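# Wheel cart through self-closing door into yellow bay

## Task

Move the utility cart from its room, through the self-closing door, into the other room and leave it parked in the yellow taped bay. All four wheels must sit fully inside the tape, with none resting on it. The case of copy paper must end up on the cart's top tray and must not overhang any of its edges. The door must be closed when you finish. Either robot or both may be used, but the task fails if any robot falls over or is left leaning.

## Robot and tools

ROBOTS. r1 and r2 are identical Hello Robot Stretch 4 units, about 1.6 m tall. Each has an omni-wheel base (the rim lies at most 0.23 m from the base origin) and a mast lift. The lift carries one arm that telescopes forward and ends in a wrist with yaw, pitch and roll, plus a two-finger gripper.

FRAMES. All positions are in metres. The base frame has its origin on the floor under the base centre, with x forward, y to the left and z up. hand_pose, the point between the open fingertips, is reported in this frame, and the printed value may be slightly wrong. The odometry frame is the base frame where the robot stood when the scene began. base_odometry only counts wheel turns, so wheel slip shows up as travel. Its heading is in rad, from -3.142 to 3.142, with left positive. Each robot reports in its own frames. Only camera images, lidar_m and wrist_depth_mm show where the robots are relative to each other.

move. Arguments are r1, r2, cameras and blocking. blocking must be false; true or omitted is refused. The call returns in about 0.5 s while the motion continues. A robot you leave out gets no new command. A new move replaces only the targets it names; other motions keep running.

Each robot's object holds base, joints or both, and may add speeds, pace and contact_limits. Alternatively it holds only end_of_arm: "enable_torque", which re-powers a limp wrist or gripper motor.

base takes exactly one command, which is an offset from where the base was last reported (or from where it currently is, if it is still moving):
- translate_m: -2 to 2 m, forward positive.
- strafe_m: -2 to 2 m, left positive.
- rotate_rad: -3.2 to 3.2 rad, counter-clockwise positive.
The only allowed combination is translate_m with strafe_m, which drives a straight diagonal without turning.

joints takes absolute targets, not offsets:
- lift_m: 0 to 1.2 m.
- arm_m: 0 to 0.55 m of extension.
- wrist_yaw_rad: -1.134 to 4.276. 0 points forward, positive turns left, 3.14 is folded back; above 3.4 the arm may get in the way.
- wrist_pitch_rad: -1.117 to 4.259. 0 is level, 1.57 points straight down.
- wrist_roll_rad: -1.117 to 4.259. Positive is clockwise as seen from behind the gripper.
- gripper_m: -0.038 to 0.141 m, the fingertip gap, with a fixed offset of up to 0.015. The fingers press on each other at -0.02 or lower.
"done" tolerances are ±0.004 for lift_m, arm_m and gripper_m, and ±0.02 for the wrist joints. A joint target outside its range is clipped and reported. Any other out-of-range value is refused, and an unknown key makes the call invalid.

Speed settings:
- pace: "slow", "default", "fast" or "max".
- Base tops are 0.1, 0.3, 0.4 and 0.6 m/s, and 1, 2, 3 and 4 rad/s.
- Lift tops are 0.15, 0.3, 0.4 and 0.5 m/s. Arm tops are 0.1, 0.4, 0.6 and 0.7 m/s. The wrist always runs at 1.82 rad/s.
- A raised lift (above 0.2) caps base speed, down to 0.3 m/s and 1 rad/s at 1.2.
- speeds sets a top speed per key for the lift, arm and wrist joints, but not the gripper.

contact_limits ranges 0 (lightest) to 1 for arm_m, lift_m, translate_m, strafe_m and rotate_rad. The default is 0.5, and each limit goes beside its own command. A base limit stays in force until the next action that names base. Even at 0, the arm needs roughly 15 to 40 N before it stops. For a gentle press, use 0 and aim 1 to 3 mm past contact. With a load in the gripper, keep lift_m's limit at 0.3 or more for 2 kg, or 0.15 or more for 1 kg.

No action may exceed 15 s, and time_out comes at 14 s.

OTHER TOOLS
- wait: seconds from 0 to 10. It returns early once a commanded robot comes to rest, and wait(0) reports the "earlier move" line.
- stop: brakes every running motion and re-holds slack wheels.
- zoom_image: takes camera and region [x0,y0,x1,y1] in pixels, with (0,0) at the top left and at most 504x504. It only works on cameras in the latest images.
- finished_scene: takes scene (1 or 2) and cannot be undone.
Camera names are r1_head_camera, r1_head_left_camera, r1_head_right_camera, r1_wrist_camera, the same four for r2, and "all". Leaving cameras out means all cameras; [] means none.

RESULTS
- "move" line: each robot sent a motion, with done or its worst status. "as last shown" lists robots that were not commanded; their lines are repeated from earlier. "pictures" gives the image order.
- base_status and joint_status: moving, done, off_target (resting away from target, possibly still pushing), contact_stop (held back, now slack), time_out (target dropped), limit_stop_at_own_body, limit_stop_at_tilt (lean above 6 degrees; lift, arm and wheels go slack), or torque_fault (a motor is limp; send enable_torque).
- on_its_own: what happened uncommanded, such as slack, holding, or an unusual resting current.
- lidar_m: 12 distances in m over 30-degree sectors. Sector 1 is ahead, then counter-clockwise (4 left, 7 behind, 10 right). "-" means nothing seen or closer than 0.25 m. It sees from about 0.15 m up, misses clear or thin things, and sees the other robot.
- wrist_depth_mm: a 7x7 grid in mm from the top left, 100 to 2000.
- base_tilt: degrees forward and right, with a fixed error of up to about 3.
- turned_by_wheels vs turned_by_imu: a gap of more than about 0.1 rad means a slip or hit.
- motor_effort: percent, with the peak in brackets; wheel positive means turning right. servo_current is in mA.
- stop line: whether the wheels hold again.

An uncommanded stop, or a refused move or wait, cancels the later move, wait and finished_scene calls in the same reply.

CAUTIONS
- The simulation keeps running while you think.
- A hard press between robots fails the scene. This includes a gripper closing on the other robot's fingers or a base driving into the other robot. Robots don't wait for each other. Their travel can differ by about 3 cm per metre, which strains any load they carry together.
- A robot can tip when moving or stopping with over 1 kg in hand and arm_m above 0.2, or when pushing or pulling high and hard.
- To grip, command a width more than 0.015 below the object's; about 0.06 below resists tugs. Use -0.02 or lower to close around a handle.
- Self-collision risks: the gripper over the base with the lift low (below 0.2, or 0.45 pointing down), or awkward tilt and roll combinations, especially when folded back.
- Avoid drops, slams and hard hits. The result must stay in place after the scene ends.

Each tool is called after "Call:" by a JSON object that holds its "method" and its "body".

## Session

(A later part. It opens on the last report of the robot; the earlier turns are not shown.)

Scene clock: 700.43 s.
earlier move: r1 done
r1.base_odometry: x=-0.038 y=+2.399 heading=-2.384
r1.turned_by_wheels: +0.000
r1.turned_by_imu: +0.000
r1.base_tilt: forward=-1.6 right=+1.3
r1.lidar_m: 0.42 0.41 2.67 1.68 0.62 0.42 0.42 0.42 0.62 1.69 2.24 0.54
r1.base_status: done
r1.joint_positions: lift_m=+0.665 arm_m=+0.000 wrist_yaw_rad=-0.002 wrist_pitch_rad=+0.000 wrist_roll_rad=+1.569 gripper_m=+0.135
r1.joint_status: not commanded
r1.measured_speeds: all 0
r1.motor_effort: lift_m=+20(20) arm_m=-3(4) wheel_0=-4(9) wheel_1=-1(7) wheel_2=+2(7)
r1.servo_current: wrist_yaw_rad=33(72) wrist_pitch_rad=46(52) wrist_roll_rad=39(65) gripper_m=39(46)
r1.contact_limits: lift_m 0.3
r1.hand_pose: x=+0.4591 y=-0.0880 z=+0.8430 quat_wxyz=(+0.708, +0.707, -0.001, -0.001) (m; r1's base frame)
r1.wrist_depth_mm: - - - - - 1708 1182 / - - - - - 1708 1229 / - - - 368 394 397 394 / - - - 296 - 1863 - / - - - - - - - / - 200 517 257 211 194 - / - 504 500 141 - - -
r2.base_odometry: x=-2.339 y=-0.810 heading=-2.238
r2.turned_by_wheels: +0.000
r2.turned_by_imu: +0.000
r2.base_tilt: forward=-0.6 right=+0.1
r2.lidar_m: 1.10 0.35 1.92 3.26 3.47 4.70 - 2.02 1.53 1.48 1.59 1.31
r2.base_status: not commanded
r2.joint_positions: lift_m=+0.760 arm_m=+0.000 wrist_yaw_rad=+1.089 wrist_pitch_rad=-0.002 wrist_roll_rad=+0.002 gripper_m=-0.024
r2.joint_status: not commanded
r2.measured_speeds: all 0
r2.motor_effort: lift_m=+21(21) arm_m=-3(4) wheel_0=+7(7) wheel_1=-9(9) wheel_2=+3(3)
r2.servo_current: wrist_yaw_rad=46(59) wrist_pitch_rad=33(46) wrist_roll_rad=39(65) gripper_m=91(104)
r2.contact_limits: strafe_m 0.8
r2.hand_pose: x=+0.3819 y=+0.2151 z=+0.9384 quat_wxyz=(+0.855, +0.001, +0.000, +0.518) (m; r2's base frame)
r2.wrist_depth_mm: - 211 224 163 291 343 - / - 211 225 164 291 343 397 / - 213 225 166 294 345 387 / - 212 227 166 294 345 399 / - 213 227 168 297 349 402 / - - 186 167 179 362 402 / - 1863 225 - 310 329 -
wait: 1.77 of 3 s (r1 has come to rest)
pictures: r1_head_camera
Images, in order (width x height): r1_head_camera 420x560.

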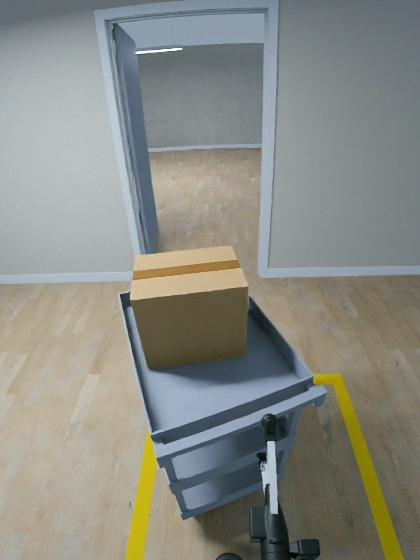

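Call:
{"method": "move", "body": {"blocking": false, "r1": {"base":{"strafe_m":0.98},"joints":{"gripper_m":-0.02,"lift_m":0.64}}, "cameras": []}}

Call:
{"method": "wait", "body": {"seconds": 7, "cameras": []}}

Call:
{"method": "move", "body": {"blocking": false, "r1": {"base":{"rotate_rad":-1.57}}, "cameras": []}}

Call:
{"method": "wait", "body": {"seconds": 5, "cameras": ["r1_head_camera","r1_head_left_camera"]}}

Scene clock: 706.47 s.
move: r1 moving
r1.base_odometry: x=-0.013 y=+2.373 heading=-2.384
r1.turned_by_wheels: +0.000
r1.turned_by_imu: +0.000
r1.base_tilt: forward=-1.6 right=+1.3
r1.lidar_m: 0.41 0.41 2.62 1.69 0.60 0.43 0.40 0.42 0.63 1.71 2.27 0.54
r1.base_status: strafe_m moving
r1.joint_positions: lift_m=+0.641 arm_m=+0.000 wrist_yaw_rad=-0.002 wrist_pitch_rad=+0.000 wrist_roll_rad=+1.569 gripper_m=+0.123
r1.joint_status: lift_m moving; gripper_m moving
r1.measured_speeds: translate_m=-0.001 strafe_m=+0.140 rotate_rad=+0.005 lift_m=-0.027 arm_m=+0.000 wrist_yaw_rad=+0.000 wrist_pitch_rad=+0.000 wrist_roll_rad=+0.000
r1.motor_effort: lift_m=+11(20) arm_m=-4(4) wheel_0=-7(10) wheel_1=+9(11) wheel_2=+1(3)
r1.servo_current: wrist_yaw_rad=46(65) wrist_pitch_rad=46(46) wrist_roll_rad=33(59) gripper_m=91(91)
r1.hand_pose: x=+0.4591 y=-0.0880 z=+0.8195 quat_wxyz=(+0.708, +0.707, -0.001, -0.001) (m; r1's base frame)
r1.wrist_depth_mm: - - - - - 1618 1205 / - - - 392 - 1499 1098 / - - - 368 - 1661 - / - - - 345 - 1808 - / - - 521 327 - - - / - 213 248 306 200 186 - / - 492 492 146 - - -
r2: as last shown
r2.base_tilt: forward=-0.7 right=+0.1
r2.lidar_m: 1.10 0.35 1.95 3.26 3.44 4.68 - 2.01 1.53 1.46 1.57 1.29
r2.motor_effort: lift_m=+21(21) arm_m=-3(4) wheel_0=+7(7) wheel_1=-8(9) wheel_2=+3(3)
r2.servo_current: wrist_yaw_rad=46(59) wrist_pitch_rad=39(46) wrist_roll_rad=59(65) gripper_m=98(98)
r2.contact_limits: strafe_m 0.8
r2.wrist_depth_mm: - 210 224 163 291 345 - / - 211 226 165 291 343 397 / - 213 226 166 294 343 387 / - 212 227 166 294 345 399 / - 213 227 168 296 349 404 / - - 186 167 180 359 402 / - 1921 224 - 312 325 -
pictures: none
No camera images: "cameras" was empty.

Scene clock: 710.57 s.
earlier move: r1 done
r1.base_odometry: x=+0.635 y=+1.687 heading=-2.384
r1.turned_by_wheels: +0.000
r1.turned_by_imu: +0.003
r1.base_tilt: forward=-1.6 right=+1.3
r1.lidar_m: 2.35 2.25 1.66 1.57 0.59 0.43 0.41 0.42 0.61 1.73 0.57 0.61
r1.base_status: done
r1.joint_positions: lift_m=+0.640 arm_m=+0.000 wrist_yaw_rad=-0.002 wrist_pitch_rad=+0.002 wrist_roll_rad=+1.569 gripper_m=-0.019
r1.joint_status: all done
r1.measured_speeds: all 0
r1.motor_effort: lift_m=+18(20) arm_m=+3(4) wheel_0=-2(15) wheel_1=+1(11) wheel_2=+1(7)
r1.servo_current: wrist_yaw_rad=33(91) wrist_pitch_rad=39(65) wrist_roll_rad=46(72) gripper_m=59(260)
r1.hand_pose: x=+0.4591 y=-0.0881 z=+0.8178 quat_wxyz=(+0.708, +0.707, +0.000, -0.001) (m; r1's base frame)
r1.wrist_depth_mm: - - - - - 1708 1138 / - - - - - 1661 1138 / - - - - - 1618 1160 / - - - - - 1661 1160 / - - - - - 1661 1182 / - - - 192 - 1708 1229 / - - 179 179 154 1397 1182
r2.base_odometry: x=-2.339 y=-0.810 heading=-2.238
r2.turned_by_wheels: +0.000
r2.turned_by_imu: +0.001
r2.base_tilt: forward=-0.6 right=+0.1
r2.lidar_m: 1.09 0.37 1.94 3.25 3.43 4.70 - 2.02 1.52 1.49 1.58 1.32
r2.base_status: not commanded
r2.joint_positions: lift_m=+0.760 arm_m=+0.000 wrist_yaw_rad=+1.089 wrist_pitch_rad=-0.002 wrist_roll_rad=+0.002 gripper_m=-0.024
r2.joint_status: not commanded
r2.measured_speeds: all 0
r2.motor_effort: lift_m=+21(21) arm_m=-3(4) wheel_0=+7(8) wheel_1=-8(9) wheel_2=+3(3)
r2.servo_current: wrist_yaw_rad=52(59) wrist_pitch_rad=46(46) wrist_roll_rad=46(65) gripper_m=98(104)
r2.contact_limits: strafe_m 0.8
r2.hand_pose: x=+0.3819 y=+0.2151 z=+0.9384 quat_wxyz=(+0.855, +0.001, +0.000, +0.518) (m; r2's base frame)
r2.wrist_depth_mm: - 211 225 164 291 343 - / - 211 225 165 291 345 394 / - 213 226 165 293 343 387 / - 212 227 166 293 345 399 / - 213 227 169 297 349 399 / - - 186 167 179 362 404 / - 1863 225 - 312 327 -
wait: 4.10 of 7 s (r1 has come to rest)
pictures: none
No camera images: "cameras" was empty.

Scene clock: 711.07 s.
move: r1 moving
r1.base_odometry: x=+0.635 y=+1.687 heading=-2.637
r1.turned_by_wheels: -0.253
r1.turned_by_imu: -0.254
r1.base_tilt: forward=-1.6 right=+1.3
r1.lidar_m: 1.20 2.36 1.82 1.56 0.84 0.48 0.41 0.39 0.50 0.89 0.69 0.56
r1.base_status: rotate_rad moving
r1.joint_positions: lift_m=+0.640 arm_m=+0.000 wrist_yaw_rad=-0.002 wrist_pitch_rad=+0.002 wrist_roll_rad=+1.569 gripper_m=-0.019
r1.joint_status: not commanded
r1.measured_speeds: translate_m=-0.001 strafe_m=+0.000 rotate_rad=-0.976 lift_m=+0.000 arm_m=+0.000 wrist_yaw_rad=+0.000 wrist_pitch_rad=+0.000 wrist_roll_rad=+0.000
r1.motor_effort: lift_m=+18(18) arm_m=+4(4) wheel_0=+5(8) wheel_1=+8(8) wheel_2=+8(8)
r1.servo_current: wrist_yaw_rad=26(59) wrist_pitch_rad=46(46) wrist_roll_rad=72(72) gripper_m=52(59)
r1.hand_pose: x=+0.4591 y=-0.0881 z=+0.8178 quat_wxyz=(+0.708, +0.707, +0.000, -0.001) (m; r1's base frame)
r1.wrist_depth_mm: - 564 559 473 - - - / - - - 854 - 1464 917 / - - - - - 1708 1255 / - - - - - 1756 1205 / - - - - - 1661 1205 / - - - 193 - 1708 1182 / - - 180 179 154 1430 1182
r2: as last shown
r2.turned_by_imu: +0.000
r2.base_tilt: forward=-0.6 right=+0.0
r2.lidar_m: 1.13 0.33 1.92 3.26 3.44 4.70 - 2.02 1.55 1.48 1.60 1.30
r2.motor_effort: lift_m=+21(21) arm_m=-4(4) wheel_0=+7(7) wheel_1=-8(9) wheel_2=+3(3)
r2.servo_current: wrist_yaw_rad=46(52) wrist_pitch_rad=39(46) wrist_roll_rad=52(52) gripper_m=98(104)
r2.contact_limits: strafe_m 0.8
r2.wrist_depth_mm: - 210 224 164 291 345 - / - 211 225 165 291 342 397 / - 212 225 166 294 345 387 / - 213 227 166 296 347 399 / - 213 228 168 296 351 402 / - - 186 167 180 362 404 / - 1808 225 - 312 327 -
pictures: none
No camera images: "cameras" was empty.

Scene clock: 712.63 s.
earlier move: r1 done
r1.base_odometry: x=+0.635 y=+1.687 heading=+2.329
r1.turned_by_wheels: -1.317
r1.turned_by_imu: -1.324
r1.base_tilt: forward=-1.6 right=+1.2
r1.lidar_m: 1.79 0.57 0.64 2.33 2.23 1.64 1.57 0.61 0.43 0.41 0.44 0.63
r1.base_status: done
r1.joint_positions: lift_m=+0.640 arm_m=+0.000 wrist_yaw_rad=-0.002 wrist_pitch_rad=+0.002 wrist_roll_rad=+1.569 gripper_m=-0.019
r1.joint_status: not commanded
r1.measured_speeds: all 0
r1.motor_effort: lift_m=+18(18) arm_m=+0(4) wheel_0=+2(8) wheel_1=+1(9) wheel_2=+1(8)
r1.servo_current: wrist_yaw_rad=52(65) wrist_pitch_rad=39(52) wrist_roll_rad=52(72) gripper_m=59(65)
r1.hand_pose: x=+0.4591 y=-0.0881 z=+0.8178 quat_wxyz=(+0.708, +0.707, +0.000, -0.001) (m; r1's base frame)
r1.wrist_depth_mm: - - - - - - - / - - - - - - - / - - - - - 1576 1182 / - - - - - 1756 1182 / - - - - - 1708 1182 / - - - 193 - 1756 1160 / - - 180 180 144 1397 1205
r2.base_odometry: x=-2.339 y=-0.810 heading=-2.238
r2.turned_by_wheels: +0.000
r2.turned_by_imu: +0.000
r2.base_tilt: forward=-0.7 right=+0.0
r2.lidar_m: 1.10 0.37 1.95 3.26 3.46 4.68 - 2.04 1.55 1.49 1.58 1.30
r2.base_status: not commanded
r2.joint_positions: lift_m=+0.760 arm_m=+0.000 wrist_yaw_rad=+1.089 wrist_pitch_rad=-0.002 wrist_roll_rad=+0.002 gripper_m=-0.024
r2.joint_status: not commanded
r2.measured_speeds: all 0
r2.motor_effort: lift_m=+21(21) arm_m=-3(4) wheel_0=+7(7) wheel_1=-9(9) wheel_2=+3(3)
r2.servo_current: wrist_yaw_rad=52(59) wrist_pitch_rad=39(46) wrist_roll_rad=52(65) gripper_m=98(104)
r2.contact_limits: strafe_m 0.8
r2.hand_pose: x=+0.3819 y=+0.2151 z=+0.9384 quat_wxyz=(+0.855, +0.001, +0.000, +0.518) (m; r2's base frame)
r2.wrist_depth_mm: - 211 226 163 291 343 - / - 211 224 165 293 345 397 / - 213 226 166 294 345 384 / - 213 227 166 293 345 397 / - 213 228 168 296 347 402 / - - 186 167 179 364 404 / - 1863 224 - 310 325 -
wait: 1.57 of 5 s (r1 has come to rest)
pictures: r1_head_camera, r1_head_left_camera
Images, in order (width x height): r1_head_camera 420x560, r1_head_left_camera 420x672.

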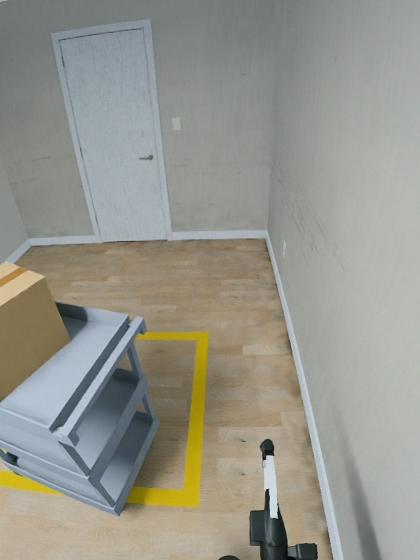

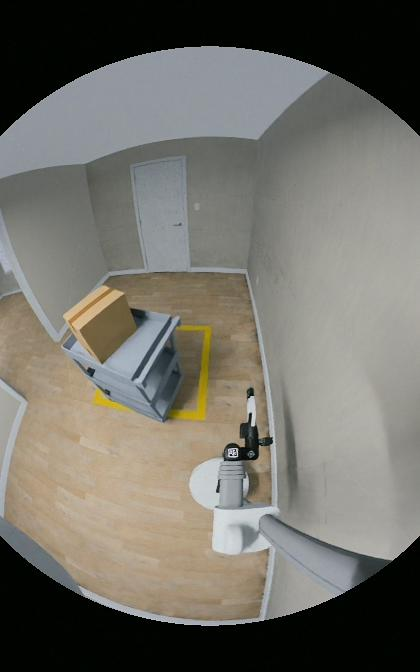

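Call:
{"method": "move", "body": {"blocking": false, "r1": {"base":{"translate_m":-0.3}}, "cameras": []}}

Call:
{"method": "wait", "body": {"seconds": 3, "cameras": []}}

Call:
{"method": "move", "body": {"blocking": false, "r1": {"base":{"strafe_m":0.89}}, "cameras": []}}

Call:
{"method": "wait", "body": {"seconds": 7, "cameras": ["r1_head_camera","r1_head_left_camera","r1_head_right_camera"]}}

Scene clock: 728.97 s.
move: r1 moving
r1.base_odometry: x=+0.656 y=+1.664 heading=+2.329
r1.turned_by_wheels: +0.000
r1.turned_by_imu: +0.000
r1.base_tilt: forward=-1.6 right=+1.2
r1.lidar_m: 1.77 0.58 0.70 2.36 2.18 1.59 1.53 0.61 0.43 0.39 0.43 0.60
r1.base_status: translate_m moving
r1.joint_positions: lift_m=+0.640 arm_m=+0.000 wrist_yaw_rad=-0.002 wrist_pitch_rad=+0.002 wrist_roll_rad=+1.569 gripper_m=-0.019
r1.joint_status: not commanded
r1.measured_speeds: translate_m=-0.120 strafe_m=+0.001 rotate_rad=+0.001 lift_m=+0.000 arm_m=+0.000 wrist_yaw_rad=+0.000 wrist_pitch_rad=+0.000 wrist_roll_rad=+0.000
r1.motor_effort: lift_m=+18(18) arm_m=-3(4) wheel_0=-6(8) wheel_1=-6(7) wheel_2=+9(9)
r1.servo_current: wrist_yaw_rad=46(65) wrist_pitch_rad=39(46) wrist_roll_rad=59(59) gripper_m=52(59)
r1.hand_pose: x=+0.4591 y=-0.0881 z=+0.8178 quat_wxyz=(+0.708, +0.707, +0.000, -0.001) (m; r1's base frame)
r1.wrist_depth_mm: - - - - - - - / - - - - - - - / - - - - - 1618 1205 / - - - - - 1618 1182 / - - - - - 1756 1182 / - - - 193 - 1756 1182 / - - 180 180 144 1397 1182
r2: as last shown
r2.base_tilt: forward=-0.7 right=+0.1
r2.lidar_m: 1.09 0.37 1.91 3.28 3.47 4.67 - 2.02 1.49 1.48 1.59 1.32
r2.motor_effort: lift_m=+21(21) arm_m=-3(4) wheel_0=+7(7) wheel_1=-8(9) wheel_2=+3(3)
r2.servo_current: wrist_yaw_rad=46(59) wrist_pitch_rad=39(46) wrist_roll_rad=39(59) gripper_m=91(104)
r2.contact_limits: strafe_m 0.8
r2.wrist_depth_mm: - 210 224 164 291 345 - / - 211 224 165 293 345 397 / - 211 225 166 293 345 387 / - 213 227 166 294 347 397 / - 213 228 168 296 349 399 / - - 185 167 179 359 404 / - 1863 224 - 310 329 -
pictures: none
No camera images: "cameras" was empty.

Scene clock: 730.97 s.
earlier move: r1 done
r1.base_odometry: x=+0.841 y=+1.469 heading=+2.329
r1.turned_by_wheels: +0.000
r1.turned_by_imu: +0.000
r1.base_tilt: forward=-1.6 right=+1.3
r1.lidar_m: 1.18 0.82 1.20 2.36 1.81 1.33 1.28 0.59 0.41 0.39 0.42 0.61
r1.base_status: done
r1.joint_positions: lift_m=+0.640 arm_m=+0.000 wrist_yaw_rad=-0.002 wrist_pitch_rad=+0.002 wrist_roll_rad=+1.569 gripper_m=-0.019
r1.joint_status: not commanded
r1.measured_speeds: all 0
r1.motor_effort: lift_m=+18(18) arm_m=-4(4) wheel_0=-1(8) wheel_1=-1(8) wheel_2=+1(10)
r1.servo_current: wrist_yaw_rad=52(72) wrist_pitch_rad=39(52) wrist_roll_rad=33(72) gripper_m=52(59)
r1.hand_pose: x=+0.4591 y=-0.0881 z=+0.8178 quat_wxyz=(+0.708, +0.707, +0.000, -0.001) (m; r1's base frame)
r1.wrist_depth_mm: - - - - - - - / - - - - - - - / - - - - - 1576 1160 / - - - - - 1708 1182 / - - - - - 1756 1182 / - - - 192 - 1708 1205 / - - 180 180 144 1397 1205
r2.base_odometry: x=-2.339 y=-0.810 heading=-2.238
r2.turned_by_wheels: +0.000
r2.turned_by_imu: +0.000
r2.base_tilt: forward=-0.6 right=+0.0
r2.lidar_m: 1.10 0.36 1.93 3.26 3.45 4.67 - 2.01 1.54 1.49 1.60 1.29
r2.base_status: not commanded
r2.joint_positions: lift_m=+0.760 arm_m=+0.000 wrist_yaw_rad=+1.089 wrist_pitch_rad=-0.002 wrist_roll_rad=+0.002 gripper_m=-0.024
r2.joint_status: not commanded
r2.measured_speeds: all 0
r2.motor_effort: lift_m=+21(21) arm_m=-3(4) wheel_0=+7(7) wheel_1=-8(9) wheel_2=+3(3)
r2.servo_current: wrist_yaw_rad=52(59) wrist_pitch_rad=39(46) wrist_roll_rad=52(59) gripper_m=98(104)
r2.contact_limits: strafe_m 0.8
r2.hand_pose: x=+0.3819 y=+0.2151 z=+0.9384 quat_wxyz=(+0.855, +0.001, +0.000, +0.518) (m; r2's base frame)
r2.wrist_depth_mm: - 211 225 163 291 343 - / - 211 225 165 291 345 397 / - 212 226 166 293 347 389 / - 212 227 166 294 347 399 / - 213 228 168 294 349 402 / - - 185 167 180 359 402 / - 1921 224 - 312 327 -
wait: 2.00 of 3 s (r1 has come to rest)
pictures: none
No camera images: "cameras" was empty.

Scene clock: 731.47 s.
move: r1 moving
r1.base_odometry: x=+0.814 y=+1.444 heading=+2.329
r1.turned_by_wheels: +0.000
r1.turned_by_imu: +0.000
r1.base_tilt: forward=-1.6 right=+1.3
r1.lidar_m: 1.05 0.79 1.23 2.32 1.80 1.33 1.28 0.66 0.47 0.45 0.46 0.66
r1.base_status: strafe_m moving
r1.joint_positions: lift_m=+0.640 arm_m=+0.000 wrist_yaw_rad=-0.002 wrist_pitch_rad=+0.002 wrist_roll_rad=+1.569 gripper_m=-0.019
r1.joint_status: not commanded
r1.measured_speeds: translate_m=+0.001 strafe_m=+0.141 rotate_rad=-0.003 lift_m=+0.000 arm_m=+0.000 wrist_yaw_rad=+0.000 wrist_pitch_rad=+0.000 wrist_roll_rad=+0.000
r1.motor_effort: lift_m=+18(18) arm_m=-3(4) wheel_0=-10(11) wheel_1=+8(10) wheel_2=+0(1)
r1.servo_current: wrist_yaw_rad=46(72) wrist_pitch_rad=39(46) wrist_roll_rad=59(65) gripper_m=59(59)
r1.hand_pose: x=+0.4591 y=-0.0881 z=+0.8178 quat_wxyz=(+0.708, +0.707, +0.000, -0.001) (m; r1's base frame)
r1.wrist_depth_mm: - - - - - - - / - - - - - - 1118 / - - - - - 1576 1160 / - - - - - 1708 1182 / - - - - - 1756 1182 / - - - 193 - 1756 1229 / - - 180 179 144 1397 1182
r2: as last shown
r2.lidar_m: 1.10 0.36 1.91 3.25 3.47 4.67 - 2.02 1.55 1.49 1.60 1.32
r2.servo_current: wrist_yaw_rad=52(52) wrist_pitch_rad=33(52) wrist_roll_rad=52(52) gripper_m=98(104)
r2.contact_limits: strafe_m 0.8
r2.wrist_depth_mm: - 210 224 163 291 343 - / - 211 224 164 291 342 397 / - 212 226 166 293 345 387 / - 213 226 166 293 347 399 / - 213 228 168 294 347 402 / - - 186 167 179 359 404 / - 1863 224 - 310 327 -
pictures: none
No camera images: "cameras" was empty.

Scene clock: 735.27 s.
earlier move: r1 done
r1.base_odometry: x=+0.195 y=+0.857 heading=+2.329
r1.turned_by_wheels: +0.000
r1.turned_by_imu: +0.005
r1.base_tilt: forward=-1.6 right=+1.3
r1.lidar_m: 0.81 2.18 1.54 1.46 1.52 1.31 1.26 1.34 1.33 1.28 1.36 0.80
r1.base_status: done
r1.joint_positions: lift_m=+0.640 arm_m=+0.000 wrist_yaw_rad=-0.002 wrist_pitch_rad=+0.002 wrist_roll_rad=+1.569 gripper_m=-0.019
r1.joint_status: not commanded
r1.measured_speeds: all 0
r1.motor_effort: lift_m=+18(18) arm_m=-4(4) wheel_0=+1(11) wheel_1=+1(11) wheel_2=+1(2)
r1.servo_current: wrist_yaw_rad=52(72) wrist_pitch_rad=39(52) wrist_roll_rad=59(72) gripper_m=59(59)
r1.hand_pose: x=+0.4591 y=-0.0881 z=+0.8178 quat_wxyz=(+0.708, +0.707, +0.000, -0.001) (m; r1's base frame)
r1.wrist_depth_mm: - - - 535 - - - / - - - 549 - - - / - - 798 569 - - - / - - 634 597 - - - / - - 676 609 - - - / - - 707 193 179 - 1182 / - - 180 165 144 661 -
r2.base_odometry: x=-2.339 y=-0.810 heading=-2.238
r2.turned_by_wheels: +0.000
r2.turned_by_imu: +0.001
r2.base_tilt: forward=-0.7 right=+0.0
r2.lidar_m: 1.10 0.35 1.95 3.26 3.46 4.66 - 2.00 1.54 1.47 1.60 1.32
r2.base_status: not commanded
r2.joint_positions: lift_m=+0.760 arm_m=+0.000 wrist_yaw_rad=+1.089 wrist_pitch_rad=-0.002 wrist_roll_rad=+0.002 gripper_m=-0.024
r2.joint_status: not commanded
r2.measured_speeds: all 0
r2.motor_effort: lift_m=+21(21) arm_m=-4(4) wheel_0=+7(8) wheel_1=-8(9) wheel_2=+3(3)
r2.servo_current: wrist_yaw_rad=59(59) wrist_pitch_rad=39(52) wrist_roll_rad=39(59) gripper_m=98(104)
r2.contact_limits: strafe_m 0.8
r2.hand_pose: x=+0.3819 y=+0.2151 z=+0.9384 quat_wxyz=(+0.855, +0.001, +0.000, +0.518) (m; r2's base frame)
r2.wrist_depth_mm: - 211 225 163 291 343 - / - 211 225 165 293 343 397 / - 212 226 166 294 347 387 / - 213 228 166 294 347 397 / - 213 228 168 297 347 402 / - - 185 167 179 362 404 / - 1863 224 - 312 327 -
wait: 3.80 of 7 s (r1 has come to rest)
pictures: r1_head_camera, r1_head_left_camera, r1_head_right_camera
Images, in order (width x height): r1_head_camera 420x560, r1_head_left_camera 420x672, r1_head_right_camera 420x672.

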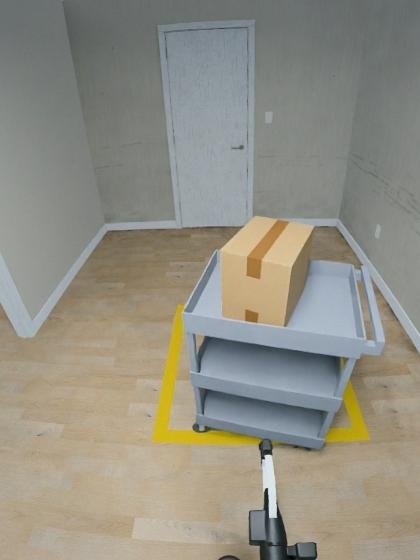

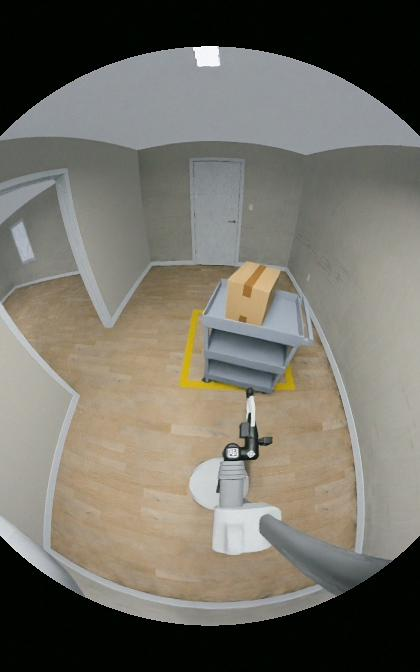

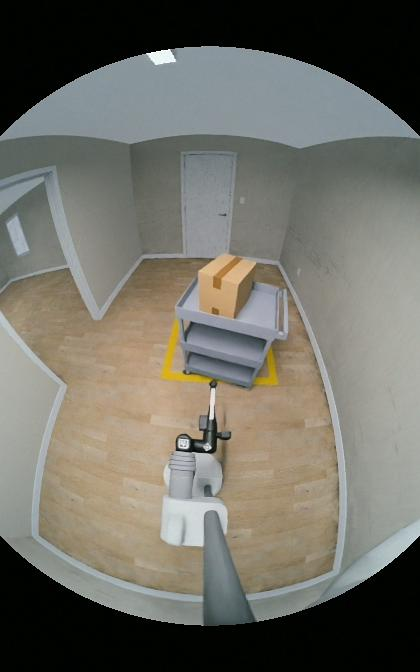

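Call:
{"method": "zoom_image", "body": {"camera": "r1_head_camera", "region": [130, 220, 400, 480]}}

Scaled by 1.867 from the camera's 420x560 image, which has a finer 600x800 frame.

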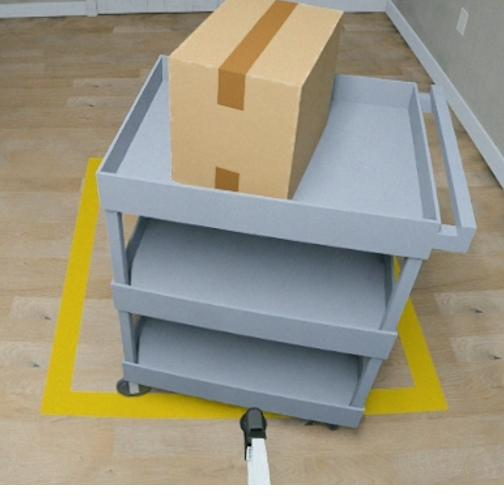

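Call:
{"method": "move", "body": {"blocking": false, "r1": {"base":{"strafe_m":-0.31}}, "cameras": []}}

Call:
{"method": "wait", "body": {"seconds": 4, "cameras": []}}

Call:
{"method": "move", "body": {"blocking": false, "r1": {"base":{"translate_m":0.3},"pace":"slow"}, "cameras": []}}

Call:
{"method": "wait", "body": {"seconds": 5, "cameras": ["r1_head_camera","r1_head_right_camera"]}}

Scene clock: 763.27 s.
move: r1 moving
r1.base_odometry: x=+0.221 y=+0.882 heading=+2.329
r1.turned_by_wheels: +0.000
r1.turned_by_imu: +0.000
r1.base_tilt: forward=-1.6 right=+1.3
r1.lidar_m: 0.80 2.21 1.58 1.51 1.60 1.30 1.25 1.33 1.30 1.26 1.30 0.77
r1.base_status: strafe_m moving
r1.joint_positions: lift_m=+0.640 arm_m=+0.000 wrist_yaw_rad=-0.002 wrist_pitch_rad=+0.002 wrist_roll_rad=+1.569 gripper_m=-0.019
r1.joint_status: not commanded
r1.measured_speeds: translate_m=+0.000 strafe_m=-0.140 rotate_rad=+0.003 lift_m=+0.000 arm_m=+0.000 wrist_yaw_rad=+0.000 wrist_pitch_rad=+0.000 wrist_roll_rad=+0.000
r1.motor_effort: lift_m=+18(18) arm_m=-4(4) wheel_0=+10(10) wheel_1=-10(10) wheel_2=+0(1)
r1.servo_current: wrist_yaw_rad=33(59) wrist_pitch_rad=46(46) wrist_roll_rad=46(59) gripper_m=52(59)
r1.hand_pose: x=+0.4591 y=-0.0881 z=+0.8178 quat_wxyz=(+0.708, +0.707, +0.000, -0.001) (m; r1's base frame)
r1.wrist_depth_mm: - - - 525 - - - / - - - 544 - - - / - - 854 559 - - - / - - 634 585 - - - / - - 661 603 - - - / - - 691 193 180 - 1182 / - - 180 165 144 661 -
r2: as last shown
r2.turned_by_imu: +0.000
r2.lidar_m: 1.09 0.35 1.94 3.25 3.46 4.71 - 2.03 1.52 1.47 1.61 1.31
r2.motor_effort: lift_m=+21(21) arm_m=-3(4) wheel_0=+6(7) wheel_1=-9(9) wheel_2=+3(3)
r2.servo_current: wrist_yaw_rad=33(59) wrist_pitch_rad=39(46) wrist_roll_rad=65(65) gripper_m=98(104)
r2.contact_limits: strafe_m 0.8
r2.wrist_depth_mm: - 211 225 163 291 343 - / - 211 224 165 291 343 397 / - 212 226 166 293 349 384 / - 212 227 166 293 345 402 / - 213 228 168 294 349 402 / - - 185 168 179 362 404 / - 1921 224 - 312 329 -
pictures: none
No camera images: "cameras" was empty.

Scene clock: 765.13 s.
earlier move: r1 done
r1.base_odometry: x=+0.420 y=+1.070 heading=+2.329
r1.turned_by_wheels: +0.000
r1.turned_by_imu: -0.002
r1.base_tilt: forward=-1.6 right=+1.3
r1.lidar_m: 0.72 0.86 1.86 1.78 1.79 1.32 1.24 1.33 1.01 0.98 1.04 1.45
r1.base_status: done
r1.joint_positions: lift_m=+0.640 arm_m=+0.000 wrist_yaw_rad=-0.002 wrist_pitch_rad=+0.002 wrist_roll_rad=+1.569 gripper_m=-0.019
r1.joint_status: not commanded
r1.measured_speeds: all 0
r1.motor_effort: lift_m=+18(18) arm_m=-4(4) wheel_0=+0(11) wheel_1=-1(11) wheel_2=+0(2)
r1.servo_current: wrist_yaw_rad=52(65) wrist_pitch_rad=39(52) wrist_roll_rad=52(65) gripper_m=59(59)
r1.hand_pose: x=+0.4591 y=-0.0881 z=+0.8178 quat_wxyz=(+0.708, +0.707, +0.000, -0.001) (m; r1's base frame)
r1.wrist_depth_mm: - - - - - 1618 1138 / - - - - - 1661 1205 / - - - - - 1808 1118 / - - - 554 - 654 - / - - - 525 - - - / - - 715 202 179 - - / - - 179 165 144 - -
r2.base_odometry: x=-2.339 y=-0.810 heading=-2.238
r2.turned_by_wheels: +0.000
r2.turned_by_imu: +0.000
r2.base_tilt: forward=-0.7 right=+0.1
r2.lidar_m: 1.10 0.36 1.93 3.23 3.45 4.67 - 2.00 1.49 1.50 1.58 1.30
r2.base_status: not commanded
r2.joint_positions: lift_m=+0.760 arm_m=+0.000 wrist_yaw_rad=+1.089 wrist_pitch_rad=-0.002 wrist_roll_rad=+0.002 gripper_m=-0.024
r2.joint_status: not commanded
r2.measured_speeds: all 0
r2.motor_effort: lift_m=+21(21) arm_m=-4(4) wheel_0=+7(7) wheel_1=-8(9) wheel_2=+3(3)
r2.servo_current: wrist_yaw_rad=52(59) wrist_pitch_rad=46(46) wrist_roll_rad=52(65) gripper_m=98(104)
r2.contact_limits: strafe_m 0.8
r2.hand_pose: x=+0.3819 y=+0.2151 z=+0.9384 quat_wxyz=(+0.855, +0.001, +0.000, +0.518) (m; r2's base frame)
r2.wrist_depth_mm: - 211 224 163 291 343 - / - 211 224 165 291 343 394 / - 213 225 166 293 345 384 / - 213 227 166 296 347 399 / - 213 228 168 296 347 399 / - - 186 167 180 362 404 / - 1863 224 - 310 327 -
wait: 1.87 of 4 s (r1 has come to rest)
pictures: none
No camera images: "cameras" was empty.

Scene clock: 765.63 s.
move: r1 moving
r1.base_odometry: x=+0.411 y=+1.079 heading=+2.330
r1.turned_by_wheels: +0.001
r1.turned_by_imu: +0.001
r1.base_tilt: forward=-1.6 right=+1.2
r1.lidar_m: 0.72 0.85 1.84 1.78 1.83 1.34 1.28 1.33 1.01 0.97 1.05 1.48
r1.base_status: translate_m moving
r1.joint_positions: lift_m=+0.640 arm_m=+0.000 wrist_yaw_rad=-0.002 wrist_pitch_rad=+0.002 wrist_roll_rad=+1.569 gripper_m=-0.019
r1.joint_status: not commanded
r1.measured_speeds: translate_m=+0.049 strafe_m=+0.000 rotate_rad=+0.002 lift_m=+0.000 arm_m=+0.000 wrist_yaw_rad=+0.000 wrist_pitch_rad=+0.000 wrist_roll_rad=+0.000
r1.motor_effort: lift_m=+18(18) arm_m=-3(4) wheel_0=+5(6) wheel_1=+4(6) wheel_2=-5(6)
r1.servo_current: wrist_yaw_rad=39(59) wrist_pitch_rad=46(52) wrist_roll_rad=39(72) gripper_m=52(59)
r1.hand_pose: x=+0.4591 y=-0.0881 z=+0.8178 quat_wxyz=(+0.708, +0.707, +0.000, -0.001) (m; r1's base frame)
r1.wrist_depth_mm: - - - - - 1618 1160 / - - - - - 1618 1205 / - - - - - 1756 1182 / - - - 530 - 647 - / - - - 521 - - - / - - 699 200 180 - - / - - 180 180 144 - -
r2: as last shown
r2.base_tilt: forward=-0.6 right=+0.1
r2.lidar_m: 1.08 0.36 1.96 3.26 3.45 4.70 - 2.04 1.53 1.47 1.58 1.31
r2.motor_effort: lift_m=+21(21) arm_m=-3(4) wheel_0=+6(7) wheel_1=-8(9) wheel_2=+3(3)
r2.servo_current: wrist_yaw_rad=46(52) wrist_pitch_rad=39(46) wrist_roll_rad=46(52) gripper_m=98(104)
r2.contact_limits: strafe_m 0.8
r2.wrist_depth_mm: - 210 225 164 290 343 - / - 212 225 165 291 343 397 / - 213 226 166 294 345 387 / - 213 227 166 294 347 399 / - 213 228 168 296 349 402 / - - 186 167 180 362 404 / - 1921 224 - 312 327 -
pictures: none
No camera images: "cameras" was empty.

Scene clock: 769.43 s.
earlier move: r1 done
r1.base_odometry: x=+0.213 y=+1.288 heading=+2.330
r1.turned_by_wheels: +0.000
r1.turned_by_imu: +0.000
r1.base_tilt: forward=-1.6 right=+1.3
r1.lidar_m: 0.44 0.54 2.19 1.78 1.86 1.64 1.56 1.42 1.03 0.99 1.03 0.45
r1.base_status: done
r1.joint_positions: lift_m=+0.640 arm_m=+0.000 wrist_yaw_rad=-0.002 wrist_pitch_rad=+0.002 wrist_roll_rad=+1.569 gripper_m=-0.019
r1.joint_status: not commanded
r1.measured_speeds: all 0
r1.motor_effort: lift_m=+18(18) arm_m=+4(4) wheel_0=+6(8) wheel_1=+4(8) wheel_2=-3(7)
r1.servo_current: wrist_yaw_rad=59(65) wrist_pitch_rad=39(52) wrist_roll_rad=39(72) gripper_m=52(59)
r1.hand_pose: x=+0.4591 y=-0.0881 z=+0.8178 quat_wxyz=(+0.708, +0.707, +0.000, -0.001) (m; r1's base frame)
r1.wrist_depth_mm: - - - - - 1576 1138 / - - - - - 1661 1138 / - - - 634 - 1661 1098 / - - - 224 - 699 - / - - 229 228 236 236 237 / - 585 230 200 234 - - / - 469 184 180 146 - -
r2.base_odometry: x=-2.339 y=-0.810 heading=-2.238
r2.turned_by_wheels: +0.000
r2.turned_by_imu: +0.001
r2.base_tilt: forward=-0.7 right=+0.0
r2.lidar_m: 1.08 0.35 1.93 3.26 3.46 4.67 - 2.03 1.50 1.48 1.57 1.31
r2.base_status: not commanded
r2.joint_positions: lift_m=+0.760 arm_m=+0.000 wrist_yaw_rad=+1.089 wrist_pitch_rad=-0.002 wrist_roll_rad=+0.002 gripper_m=-0.024
r2.joint_status: not commanded
r2.measured_speeds: all 0
r2.motor_effort: lift_m=+21(21) arm_m=-3(4) wheel_0=+7(7) wheel_1=-8(9) wheel_2=+3(3)
r2.servo_current: wrist_yaw_rad=46(59) wrist_pitch_rad=46(46) wrist_roll_rad=52(59) gripper_m=98(104)
r2.contact_limits: strafe_m 0.8
r2.hand_pose: x=+0.3819 y=+0.2151 z=+0.9384 quat_wxyz=(+0.855, +0.001, +0.000, +0.518) (m; r2's base frame)
r2.wrist_depth_mm: - 211 224 164 293 345 - / - 211 224 165 293 343 397 / - 212 226 166 293 345 387 / - 213 227 166 293 345 399 / - 213 228 168 294 347 402 / - - 186 168 179 359 404 / - 1921 224 - 312 329 -
wait: 3.80 of 5 s (r1 has come to rest)
pictures: r1_head_camera, r1_head_right_camera
Images, in order (width x height): r1_head_camera 420x560, r1_head_right_camera 420x672.

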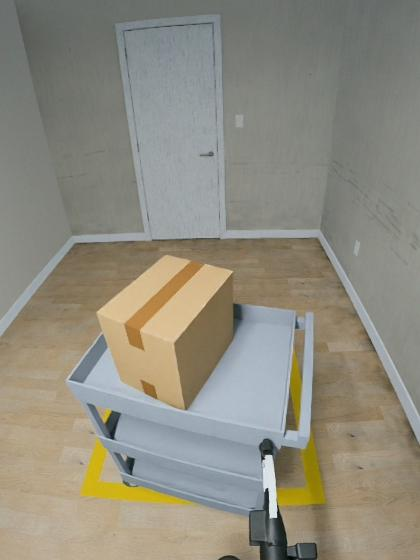

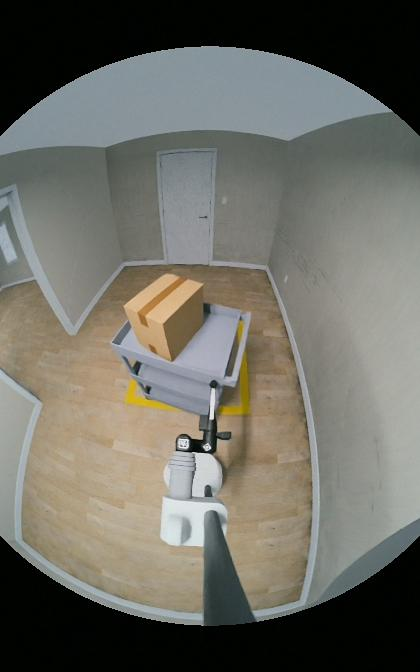

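Call:
{"method": "move", "body": {"blocking": false, "r1": {"base":{"strafe_m":0.1},"pace":"slow"}, "cameras": []}}

Call:
{"method": "wait", "body": {"seconds": 3, "cameras": []}}

Call:
{"method": "move", "body": {"blocking": false, "r1": {"base":{"translate_m":0.2},"pace":"slow","contact_limits":{"translate_m":0.5}}, "cameras": []}}

Call:
{"method": "wait", "body": {"seconds": 5, "cameras": ["r1_head_camera","r1_head_right_camera"]}}

Scene clock: 777.50 s.
move: r1 moving
r1.base_odometry: x=+0.203 y=+1.278 heading=+2.330
r1.turned_by_wheels: +0.000
r1.turned_by_imu: +0.000
r1.base_tilt: forward=-1.6 right=+1.3
r1.lidar_m: 0.46 0.53 2.18 1.74 1.85 1.63 1.56 1.43 1.03 0.99 1.06 0.46
r1.base_status: strafe_m moving
r1.joint_positions: lift_m=+0.640 arm_m=+0.000 wrist_yaw_rad=-0.002 wrist_pitch_rad=+0.002 wrist_roll_rad=+1.569 gripper_m=-0.019
r1.joint_status: not commanded
r1.measured_speeds: translate_m=-0.001 strafe_m=+0.056 rotate_rad=+0.004 lift_m=+0.000 arm_m=+0.000 wrist_yaw_rad=+0.000 wrist_pitch_rad=+0.000 wrist_roll_rad=+0.000
r1.motor_effort: lift_m=+18(18) arm_m=+4(4) wheel_0=-7(8) wheel_1=+7(8) wheel_2=-1(3)
r1.servo_current: wrist_yaw_rad=39(59) wrist_pitch_rad=46(52) wrist_roll_rad=39(52) gripper_m=46(59)
r1.hand_pose: x=+0.4591 y=-0.0881 z=+0.8178 quat_wxyz=(+0.708, +0.707, +0.000, -0.001) (m; r1's base frame)
r1.wrist_depth_mm: - - - - - 1576 1138 / - - - - - 1618 1160 / - - - 216 - 1661 1118 / - - - 228 - 258 - / - - 231 229 236 239 239 / - 569 233 199 - - - / - 459 183 183 145 - -
r2: as last shown
r2.turned_by_imu: +0.000
r2.base_tilt: forward=-0.6 right=+0.0
r2.lidar_m: 1.12 0.36 1.93 3.26 3.47 4.69 - 2.02 1.54 1.49 1.61 1.29
r2.motor_effort: lift_m=+21(21) arm_m=-4(4) wheel_0=+7(7) wheel_1=-8(8) wheel_2=+3(3)
r2.servo_current: wrist_yaw_rad=52(52) wrist_pitch_rad=39(46) wrist_roll_rad=59(59) gripper_m=104(104)
r2.contact_limits: strafe_m 0.8
r2.wrist_depth_mm: - 211 225 163 290 343 - / - 211 225 165 291 345 397 / - 212 226 166 293 345 384 / - 213 227 166 293 347 397 / - 213 227 168 296 349 402 / - - 186 167 180 359 404 / - 1921 224 - 310 325 -
pictures: none
No camera images: "cameras" was empty.

Scene clock: 779.13 s.
earlier move: r1 done
r1.base_odometry: x=+0.141 y=+1.219 heading=+2.329
r1.turned_by_wheels: +0.000
r1.turned_by_imu: +0.000
r1.base_tilt: forward=-1.6 right=+1.3
r1.lidar_m: 0.48 0.55 2.13 1.67 1.77 1.63 1.55 1.57 1.15 1.08 1.12 0.47
r1.base_status: done
r1.joint_positions: lift_m=+0.640 arm_m=+0.000 wrist_yaw_rad=-0.002 wrist_pitch_rad=+0.002 wrist_roll_rad=+1.569 gripper_m=-0.019
r1.joint_status: not commanded
r1.measured_speeds: all 0
r1.motor_effort: lift_m=+18(18) arm_m=+4(4) wheel_0=-4(9) wheel_1=+2(9) wheel_2=+0(3)
r1.servo_current: wrist_yaw_rad=52(65) wrist_pitch_rad=46(52) wrist_roll_rad=46(72) gripper_m=52(59)
r1.hand_pose: x=+0.4591 y=-0.0881 z=+0.8178 quat_wxyz=(+0.708, +0.707, +0.000, -0.001) (m; r1's base frame)
r1.wrist_depth_mm: - - - 225 - 1661 1138 / - - 232 231 240 241 242 / - - 236 236 - - - / - - 246 245 - - - / - 569 492 252 - - - / - 433 256 193 - - - / 375 364 183 179 144 - -
r2.base_odometry: x=-2.339 y=-0.810 heading=-2.238
r2.turned_by_wheels: +0.000
r2.turned_by_imu: +0.000
r2.base_tilt: forward=-0.7 right=+0.0
r2.lidar_m: 1.09 0.35 1.92 3.26 3.46 4.67 - 2.02 1.50 1.49 1.60 1.31
r2.base_status: not commanded
r2.joint_positions: lift_m=+0.760 arm_m=+0.000 wrist_yaw_rad=+1.089 wrist_pitch_rad=-0.002 wrist_roll_rad=+0.002 gripper_m=-0.024
r2.joint_status: not commanded
r2.measured_speeds: all 0
r2.motor_effort: lift_m=+21(21) arm_m=-4(4) wheel_0=+7(7) wheel_1=-8(9) wheel_2=+3(3)
r2.servo_current: wrist_yaw_rad=46(52) wrist_pitch_rad=39(46) wrist_roll_rad=39(59) gripper_m=98(104)
r2.contact_limits: strafe_m 0.8
r2.hand_pose: x=+0.3819 y=+0.2151 z=+0.9384 quat_wxyz=(+0.855, +0.001, +0.000, +0.518) (m; r2's base frame)
r2.wrist_depth_mm: - 211 224 164 293 343 - / - 211 226 165 293 343 397 / - 213 225 166 294 345 387 / - 212 227 166 294 347 397 / - 213 228 168 296 347 402 / - - 186 167 179 359 404 / - 1921 224 - 310 327 -
wait: 1.63 of 3 s (r1 has come to rest)
pictures: none
No camera images: "cameras" was empty.

Scene clock: 779.63 s.
move: r1 moving
r1.base_odometry: x=+0.132 y=+1.228 heading=+2.330
r1.turned_by_wheels: +0.000
r1.turned_by_imu: +0.001
r1.base_tilt: forward=-1.6 right=+1.2
r1.lidar_m: 0.46 0.54 2.10 1.66 1.77 1.63 1.58 1.56 1.12 1.07 1.13 0.47
r1.base_status: translate_m moving
r1.joint_positions: lift_m=+0.640 arm_m=+0.000 wrist_yaw_rad=-0.002 wrist_pitch_rad=+0.002 wrist_roll_rad=+1.569 gripper_m=-0.019
r1.joint_status: not commanded
r1.measured_speeds: translate_m=+0.049 strafe_m=+0.000 rotate_rad=+0.003 lift_m=+0.000 arm_m=+0.000 wrist_yaw_rad=+0.000 wrist_pitch_rad=+0.000 wrist_roll_rad=+0.000
r1.motor_effort: lift_m=+18(18) arm_m=+4(4) wheel_0=+4(7) wheel_1=+5(5) wheel_2=-5(6)
r1.servo_current: wrist_yaw_rad=52(65) wrist_pitch_rad=39(46) wrist_roll_rad=59(59) gripper_m=52(59)
r1.contact_limits: translate_m 0.5
r1.hand_pose: x=+0.4591 y=-0.0881 z=+0.8178 quat_wxyz=(+0.708, +0.707, +0.000, -0.001) (m; r1's base frame)
r1.wrist_depth_mm: - - - 213 - 1618 1118 / - - 221 220 228 229 229 / - - 227 227 - - - / - - 235 234 - - - / - 559 243 240 - - - / - 430 245 198 - - - / 366 357 254 183 144 - -
r2: as last shown
r2.base_tilt: forward=-0.7 right=+0.1
r2.lidar_m: 1.10 0.36 1.94 3.24 3.45 4.68 - 1.98 1.53 1.48 1.59 1.31
r2.motor_effort: lift_m=+21(21) arm_m=-3(4) wheel_0=+7(7) wheel_1=-9(9) wheel_2=+3(3)
r2.servo_current: wrist_yaw_rad=46(52) wrist_pitch_rad=39(46) wrist_roll_rad=46(52) gripper_m=104(104)
r2.contact_limits: strafe_m 0.8
r2.wrist_depth_mm: - 211 224 164 291 343 - / - 212 225 165 291 342 397 / - 212 226 166 294 345 387 / - 213 227 166 294 347 402 / - 213 228 168 296 347 402 / - - 186 167 179 359 402 / - 1863 224 - 310 327 -
pictures: none
No camera images: "cameras" was empty.

Scene clock: 782.43 s.
earlier move: r1 done
r1.base_odometry: x=+0.003 y=+1.364 heading=+2.329
r1.turned_by_wheels: -0.001
r1.turned_by_imu: -0.002
r1.base_tilt: forward=-1.6 right=+1.2
r1.lidar_m: 0.41 0.46 2.03 1.66 1.72 1.83 1.76 1.58 1.14 1.09 1.14 0.46
r1.base_status: done
r1.joint_positions: lift_m=+0.640 arm_m=+0.000 wrist_yaw_rad=-0.006 wrist_pitch_rad=+0.002 wrist_roll_rad=+1.569 gripper_m=-0.019
r1.joint_status: not commanded
r1.measured_speeds: all 0
r1.motor_effort: lift_m=+18(18) arm_m=+4(4) wheel_0=+3(8) wheel_1=+2(7) wheel_2=-5(14)
r1.servo_current: wrist_yaw_rad=59(72) wrist_pitch_rad=39(46) wrist_roll_rad=39(65) gripper_m=46(59)
r1.contact_limits: translate_m 0.5
r1.hand_pose: x=+0.4587 y=-0.0892 z=+0.8178 quat_wxyz=(+0.708, +0.707, -0.002, -0.003) (m; r1's base frame)
r1.wrist_depth_mm: - - 250 248 - 1618 436 / - - 246 245 - 1756 - / - - 243 243 - - - / - - 240 238 - 699 - / - 442 236 236 - - - / 285 283 232 188 234 676 - / 271 270 228 180 146 - -
r2.base_odometry: x=-2.339 y=-0.810 heading=-2.238
r2.turned_by_wheels: +0.000
r2.turned_by_imu: +0.000
r2.base_tilt: forward=-0.6 right=+0.0
r2.lidar_m: 1.09 0.35 1.96 3.26 3.46 4.71 - 2.02 1.53 1.49 1.59 1.29
r2.base_status: not commanded
r2.joint_positions: lift_m=+0.760 arm_m=+0.000 wrist_yaw_rad=+1.089 wrist_pitch_rad=-0.002 wrist_roll_rad=+0.002 gripper_m=-0.024
r2.joint_status: not commanded
r2.measured_speeds: all 0
r2.motor_effort: lift_m=+21(21) arm_m=-3(4) wheel_0=+7(7) wheel_1=-8(9) wheel_2=+3(3)
r2.servo_current: wrist_yaw_rad=39(59) wrist_pitch_rad=39(46) wrist_roll_rad=46(59) gripper_m=98(104)
r2.contact_limits: strafe_m 0.8
r2.hand_pose: x=+0.3819 y=+0.2151 z=+0.9384 quat_wxyz=(+0.855, +0.001, +0.000, +0.518) (m; r2's base frame)
r2.wrist_depth_mm: - 210 225 164 291 342 - / - 211 225 165 291 343 397 / - 212 226 166 294 343 384 / - 213 228 166 294 347 402 / - 213 229 168 296 349 402 / - - 185 167 180 359 404 / - 1863 224 - 310 327 -
wait: 2.80 of 5 s (r1 has come to rest)
pictures: r1_head_camera, r1_head_right_camera
Images, in order (width x height): r1_head_camera 420x560, r1_head_right_camera 420x672.

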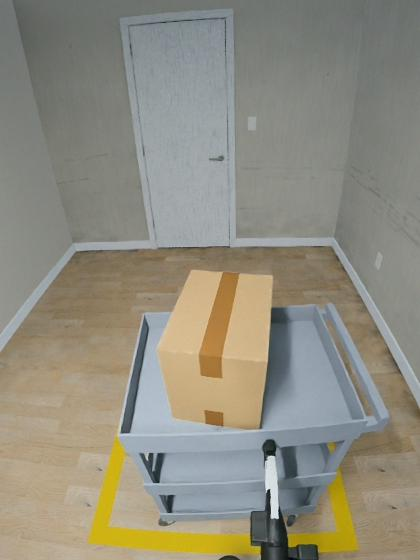

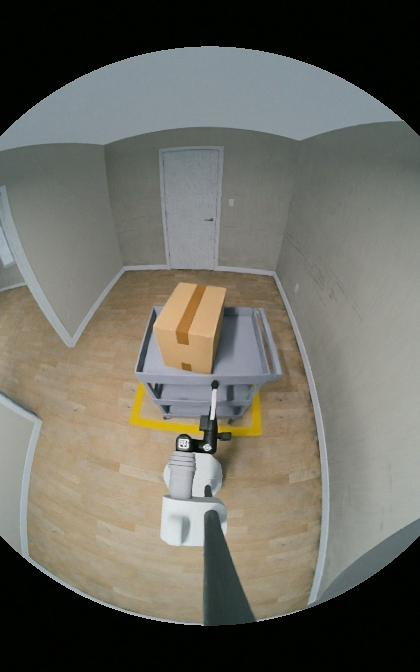

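Call:
{"method": "move", "body": {"blocking": false, "r1": {"base":{"translate_m":0.18},"pace":"slow","contact_limits":{"translate_m":0.5}}, "cameras": []}}

Call:
{"method": "wait", "body": {"seconds": 5, "cameras": ["r1_head_camera","r1_head_right_camera","r1_head_left_camera"]}}

Scene clock: 788.73 s.
move: r1 moving
r1.base_odometry: x=-0.005 y=+1.373 heading=+2.329
r1.turned_by_wheels: -0.001
r1.turned_by_imu: -0.001
r1.base_tilt: forward=-1.6 right=+1.3
r1.lidar_m: 0.42 0.44 2.00 1.68 1.77 1.82 1.77 1.58 1.13 1.07 1.16 0.44
r1.base_status: translate_m moving
r1.joint_positions: lift_m=+0.640 arm_m=+0.000 wrist_yaw_rad=-0.007 wrist_pitch_rad=+0.002 wrist_roll_rad=+1.569 gripper_m=-0.019
r1.joint_status: not commanded
r1.measured_speeds: translate_m=+0.049 strafe_m=-0.001 rotate_rad=-0.002 lift_m=+0.000 arm_m=+0.000 wrist_yaw_rad=-0.006 wrist_pitch_rad=+0.000 wrist_roll_rad=+0.000
r1.motor_effort: lift_m=+18(18) arm_m=+4(4) wheel_0=+1(6) wheel_1=+4(5) wheel_2=-13(14)
r1.servo_current: wrist_yaw_rad=59(65) wrist_pitch_rad=33(52) wrist_roll_rad=39(65) gripper_m=46(52)
r1.contact_limits: translate_m 0.5
r1.hand_pose: x=+0.4587 y=-0.0893 z=+0.8178 quat_wxyz=(+0.708, +0.707, -0.002, -0.003) (m; r1's base frame)
r1.wrist_depth_mm: - - 251 251 - 1576 433 / - - 248 246 - 1618 - / - - 242 241 - - - / - - 239 237 - 715 - / - 452 236 235 - - - / 282 279 189 199 181 676 - / 268 267 224 154 166 - -
r2: as last shown
r2.base_tilt: forward=-0.7 right=+0.1
r2.lidar_m: 1.07 0.35 1.95 3.25 3.46 4.68 - 1.99 1.52 1.47 1.58 1.29
r2.motor_effort: lift_m=+21(21) arm_m=-3(4) wheel_0=+7(7) wheel_1=-9(9) wheel_2=+3(3)
r2.servo_current: wrist_yaw_rad=39(52) wrist_pitch_rad=46(46) wrist_roll_rad=59(59) gripper_m=98(104)
r2.contact_limits: strafe_m 0.8
r2.wrist_depth_mm: - 211 223 163 291 345 - / - 211 225 165 293 343 399 / - 213 226 166 293 347 387 / - 213 227 166 294 343 402 / - 213 228 168 297 349 402 / - - 186 167 180 359 402 / - 1863 224 - 312 327 -
pictures: none
No camera images: "cameras" was empty.

Scene clock: 791.30 s.
earlier move: r1 done
r1.base_odometry: x=-0.120 y=+1.495 heading=+2.330
r1.turned_by_wheels: +0.001
r1.turned_by_imu: +0.000
r1.base_tilt: forward=-1.6 right=+1.2
r1.lidar_m: 0.41 0.41 1.90 1.67 1.74 2.01 1.94 1.59 1.15 1.10 1.14 0.48
r1.base_status: done
r1.joint_positions: lift_m=+0.640 arm_m=+0.000 wrist_yaw_rad=-0.005 wrist_pitch_rad=+0.002 wrist_roll_rad=+1.569 gripper_m=-0.019
r1.joint_status: not commanded
r1.measured_speeds: all 0
r1.motor_effort: lift_m=+18(18) arm_m=+4(4) wheel_0=+3(6) wheel_1=+4(7) wheel_2=-4(15)
r1.servo_current: wrist_yaw_rad=39(78) wrist_pitch_rad=46(52) wrist_roll_rad=46(78) gripper_m=46(52)
r1.contact_limits: translate_m 0.5
r1.hand_pose: x=+0.4588 y=-0.0888 z=+0.8178 quat_wxyz=(+0.708, +0.707, -0.001, -0.002) (m; r1's base frame)
r1.wrist_depth_mm: - - 278 276 - 1708 - / - - 271 266 - 676 - / - - 258 256 - - - / 290 291 250 248 - - - / 289 290 243 240 - - - / 289 289 233 189 235 683 - / 287 287 221 167 146 - -
r2.base_odometry: x=-2.339 y=-0.810 heading=-2.238
r2.turned_by_wheels: +0.000
r2.turned_by_imu: +0.000
r2.base_tilt: forward=-0.7 right=+0.0
r2.lidar_m: 1.11 0.36 1.96 3.27 3.47 4.68 - 2.01 1.53 1.49 1.60 1.30
r2.base_status: not commanded
r2.joint_positions: lift_m=+0.760 arm_m=+0.000 wrist_yaw_rad=+1.089 wrist_pitch_rad=-0.002 wrist_roll_rad=+0.002 gripper_m=-0.024
r2.joint_status: not commanded
r2.measured_speeds: all 0
r2.motor_effort: lift_m=+21(21) arm_m=-3(4) wheel_0=+7(7) wheel_1=-8(9) wheel_2=+3(3)
r2.servo_current: wrist_yaw_rad=52(59) wrist_pitch_rad=33(46) wrist_roll_rad=46(59) gripper_m=98(111)
r2.contact_limits: strafe_m 0.8
r2.hand_pose: x=+0.3819 y=+0.2151 z=+0.9384 quat_wxyz=(+0.855, +0.001, +0.000, +0.518) (m; r2's base frame)
r2.wrist_depth_mm: - 211 225 163 291 343 - / - 211 224 164 291 343 399 / - 212 227 166 293 343 384 / - 213 226 166 294 349 399 / - 213 228 168 297 347 402 / - - 186 167 180 359 404 / - 1863 224 - 310 327 -
wait: 2.57 of 5 s (r1 has come to rest)
pictures: r1_head_camera, r1_head_left_camera, r1_head_right_camera
Images, in order (width x height): r1_head_camera 420x560, r1_head_left_camera 420x672, r1_head_right_camera 420x672.

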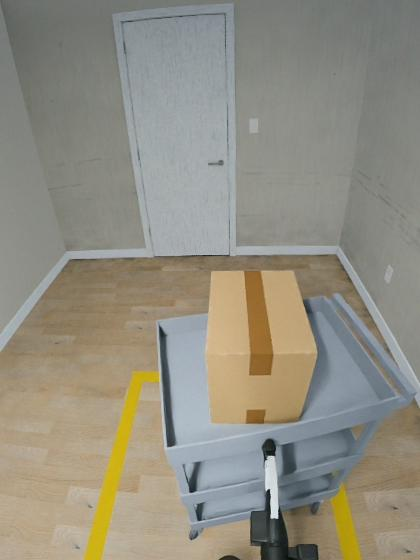

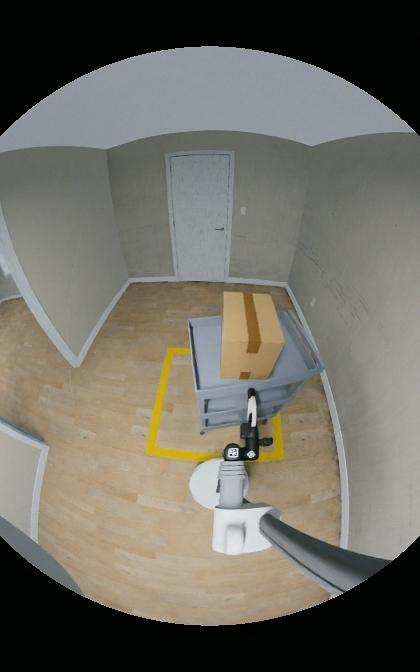

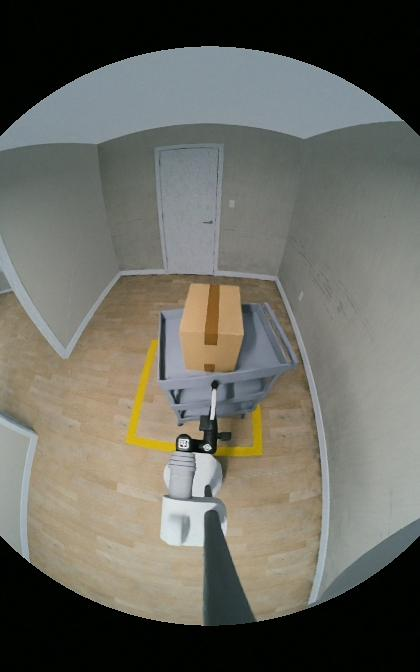

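Call:
{"method": "zoom_image", "body": {"camera": "r1_head_camera", "region": [160, 360, 400, 560]}}

Call:
{"method": "zoom_image", "body": {"camera": "r1_head_left_camera", "region": [130, 300, 350, 480]}}

Call:
{"method": "zoom_image", "body": {"camera": "r1_head_right_camera", "region": [110, 270, 310, 470]}}

Scaled by 2.100 from the camera's 420x560 image, which has a finer 600x800 frame.

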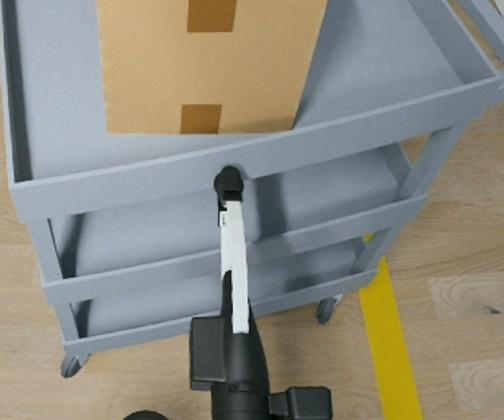

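Scaled by 2.291 from the camera's 420x672 image, which has a finer 600x960 frame.

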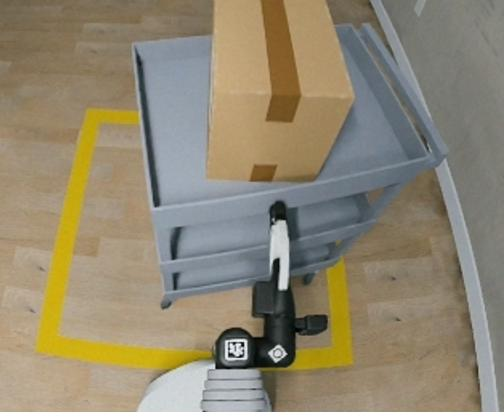

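Scaled by 2.520 from the camera's 420x672 image, which has a finer 600x960 frame.

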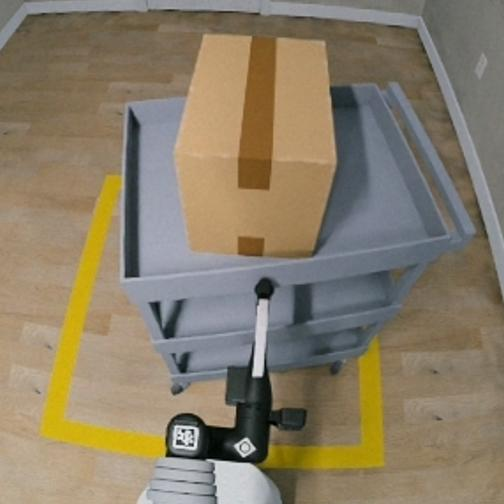

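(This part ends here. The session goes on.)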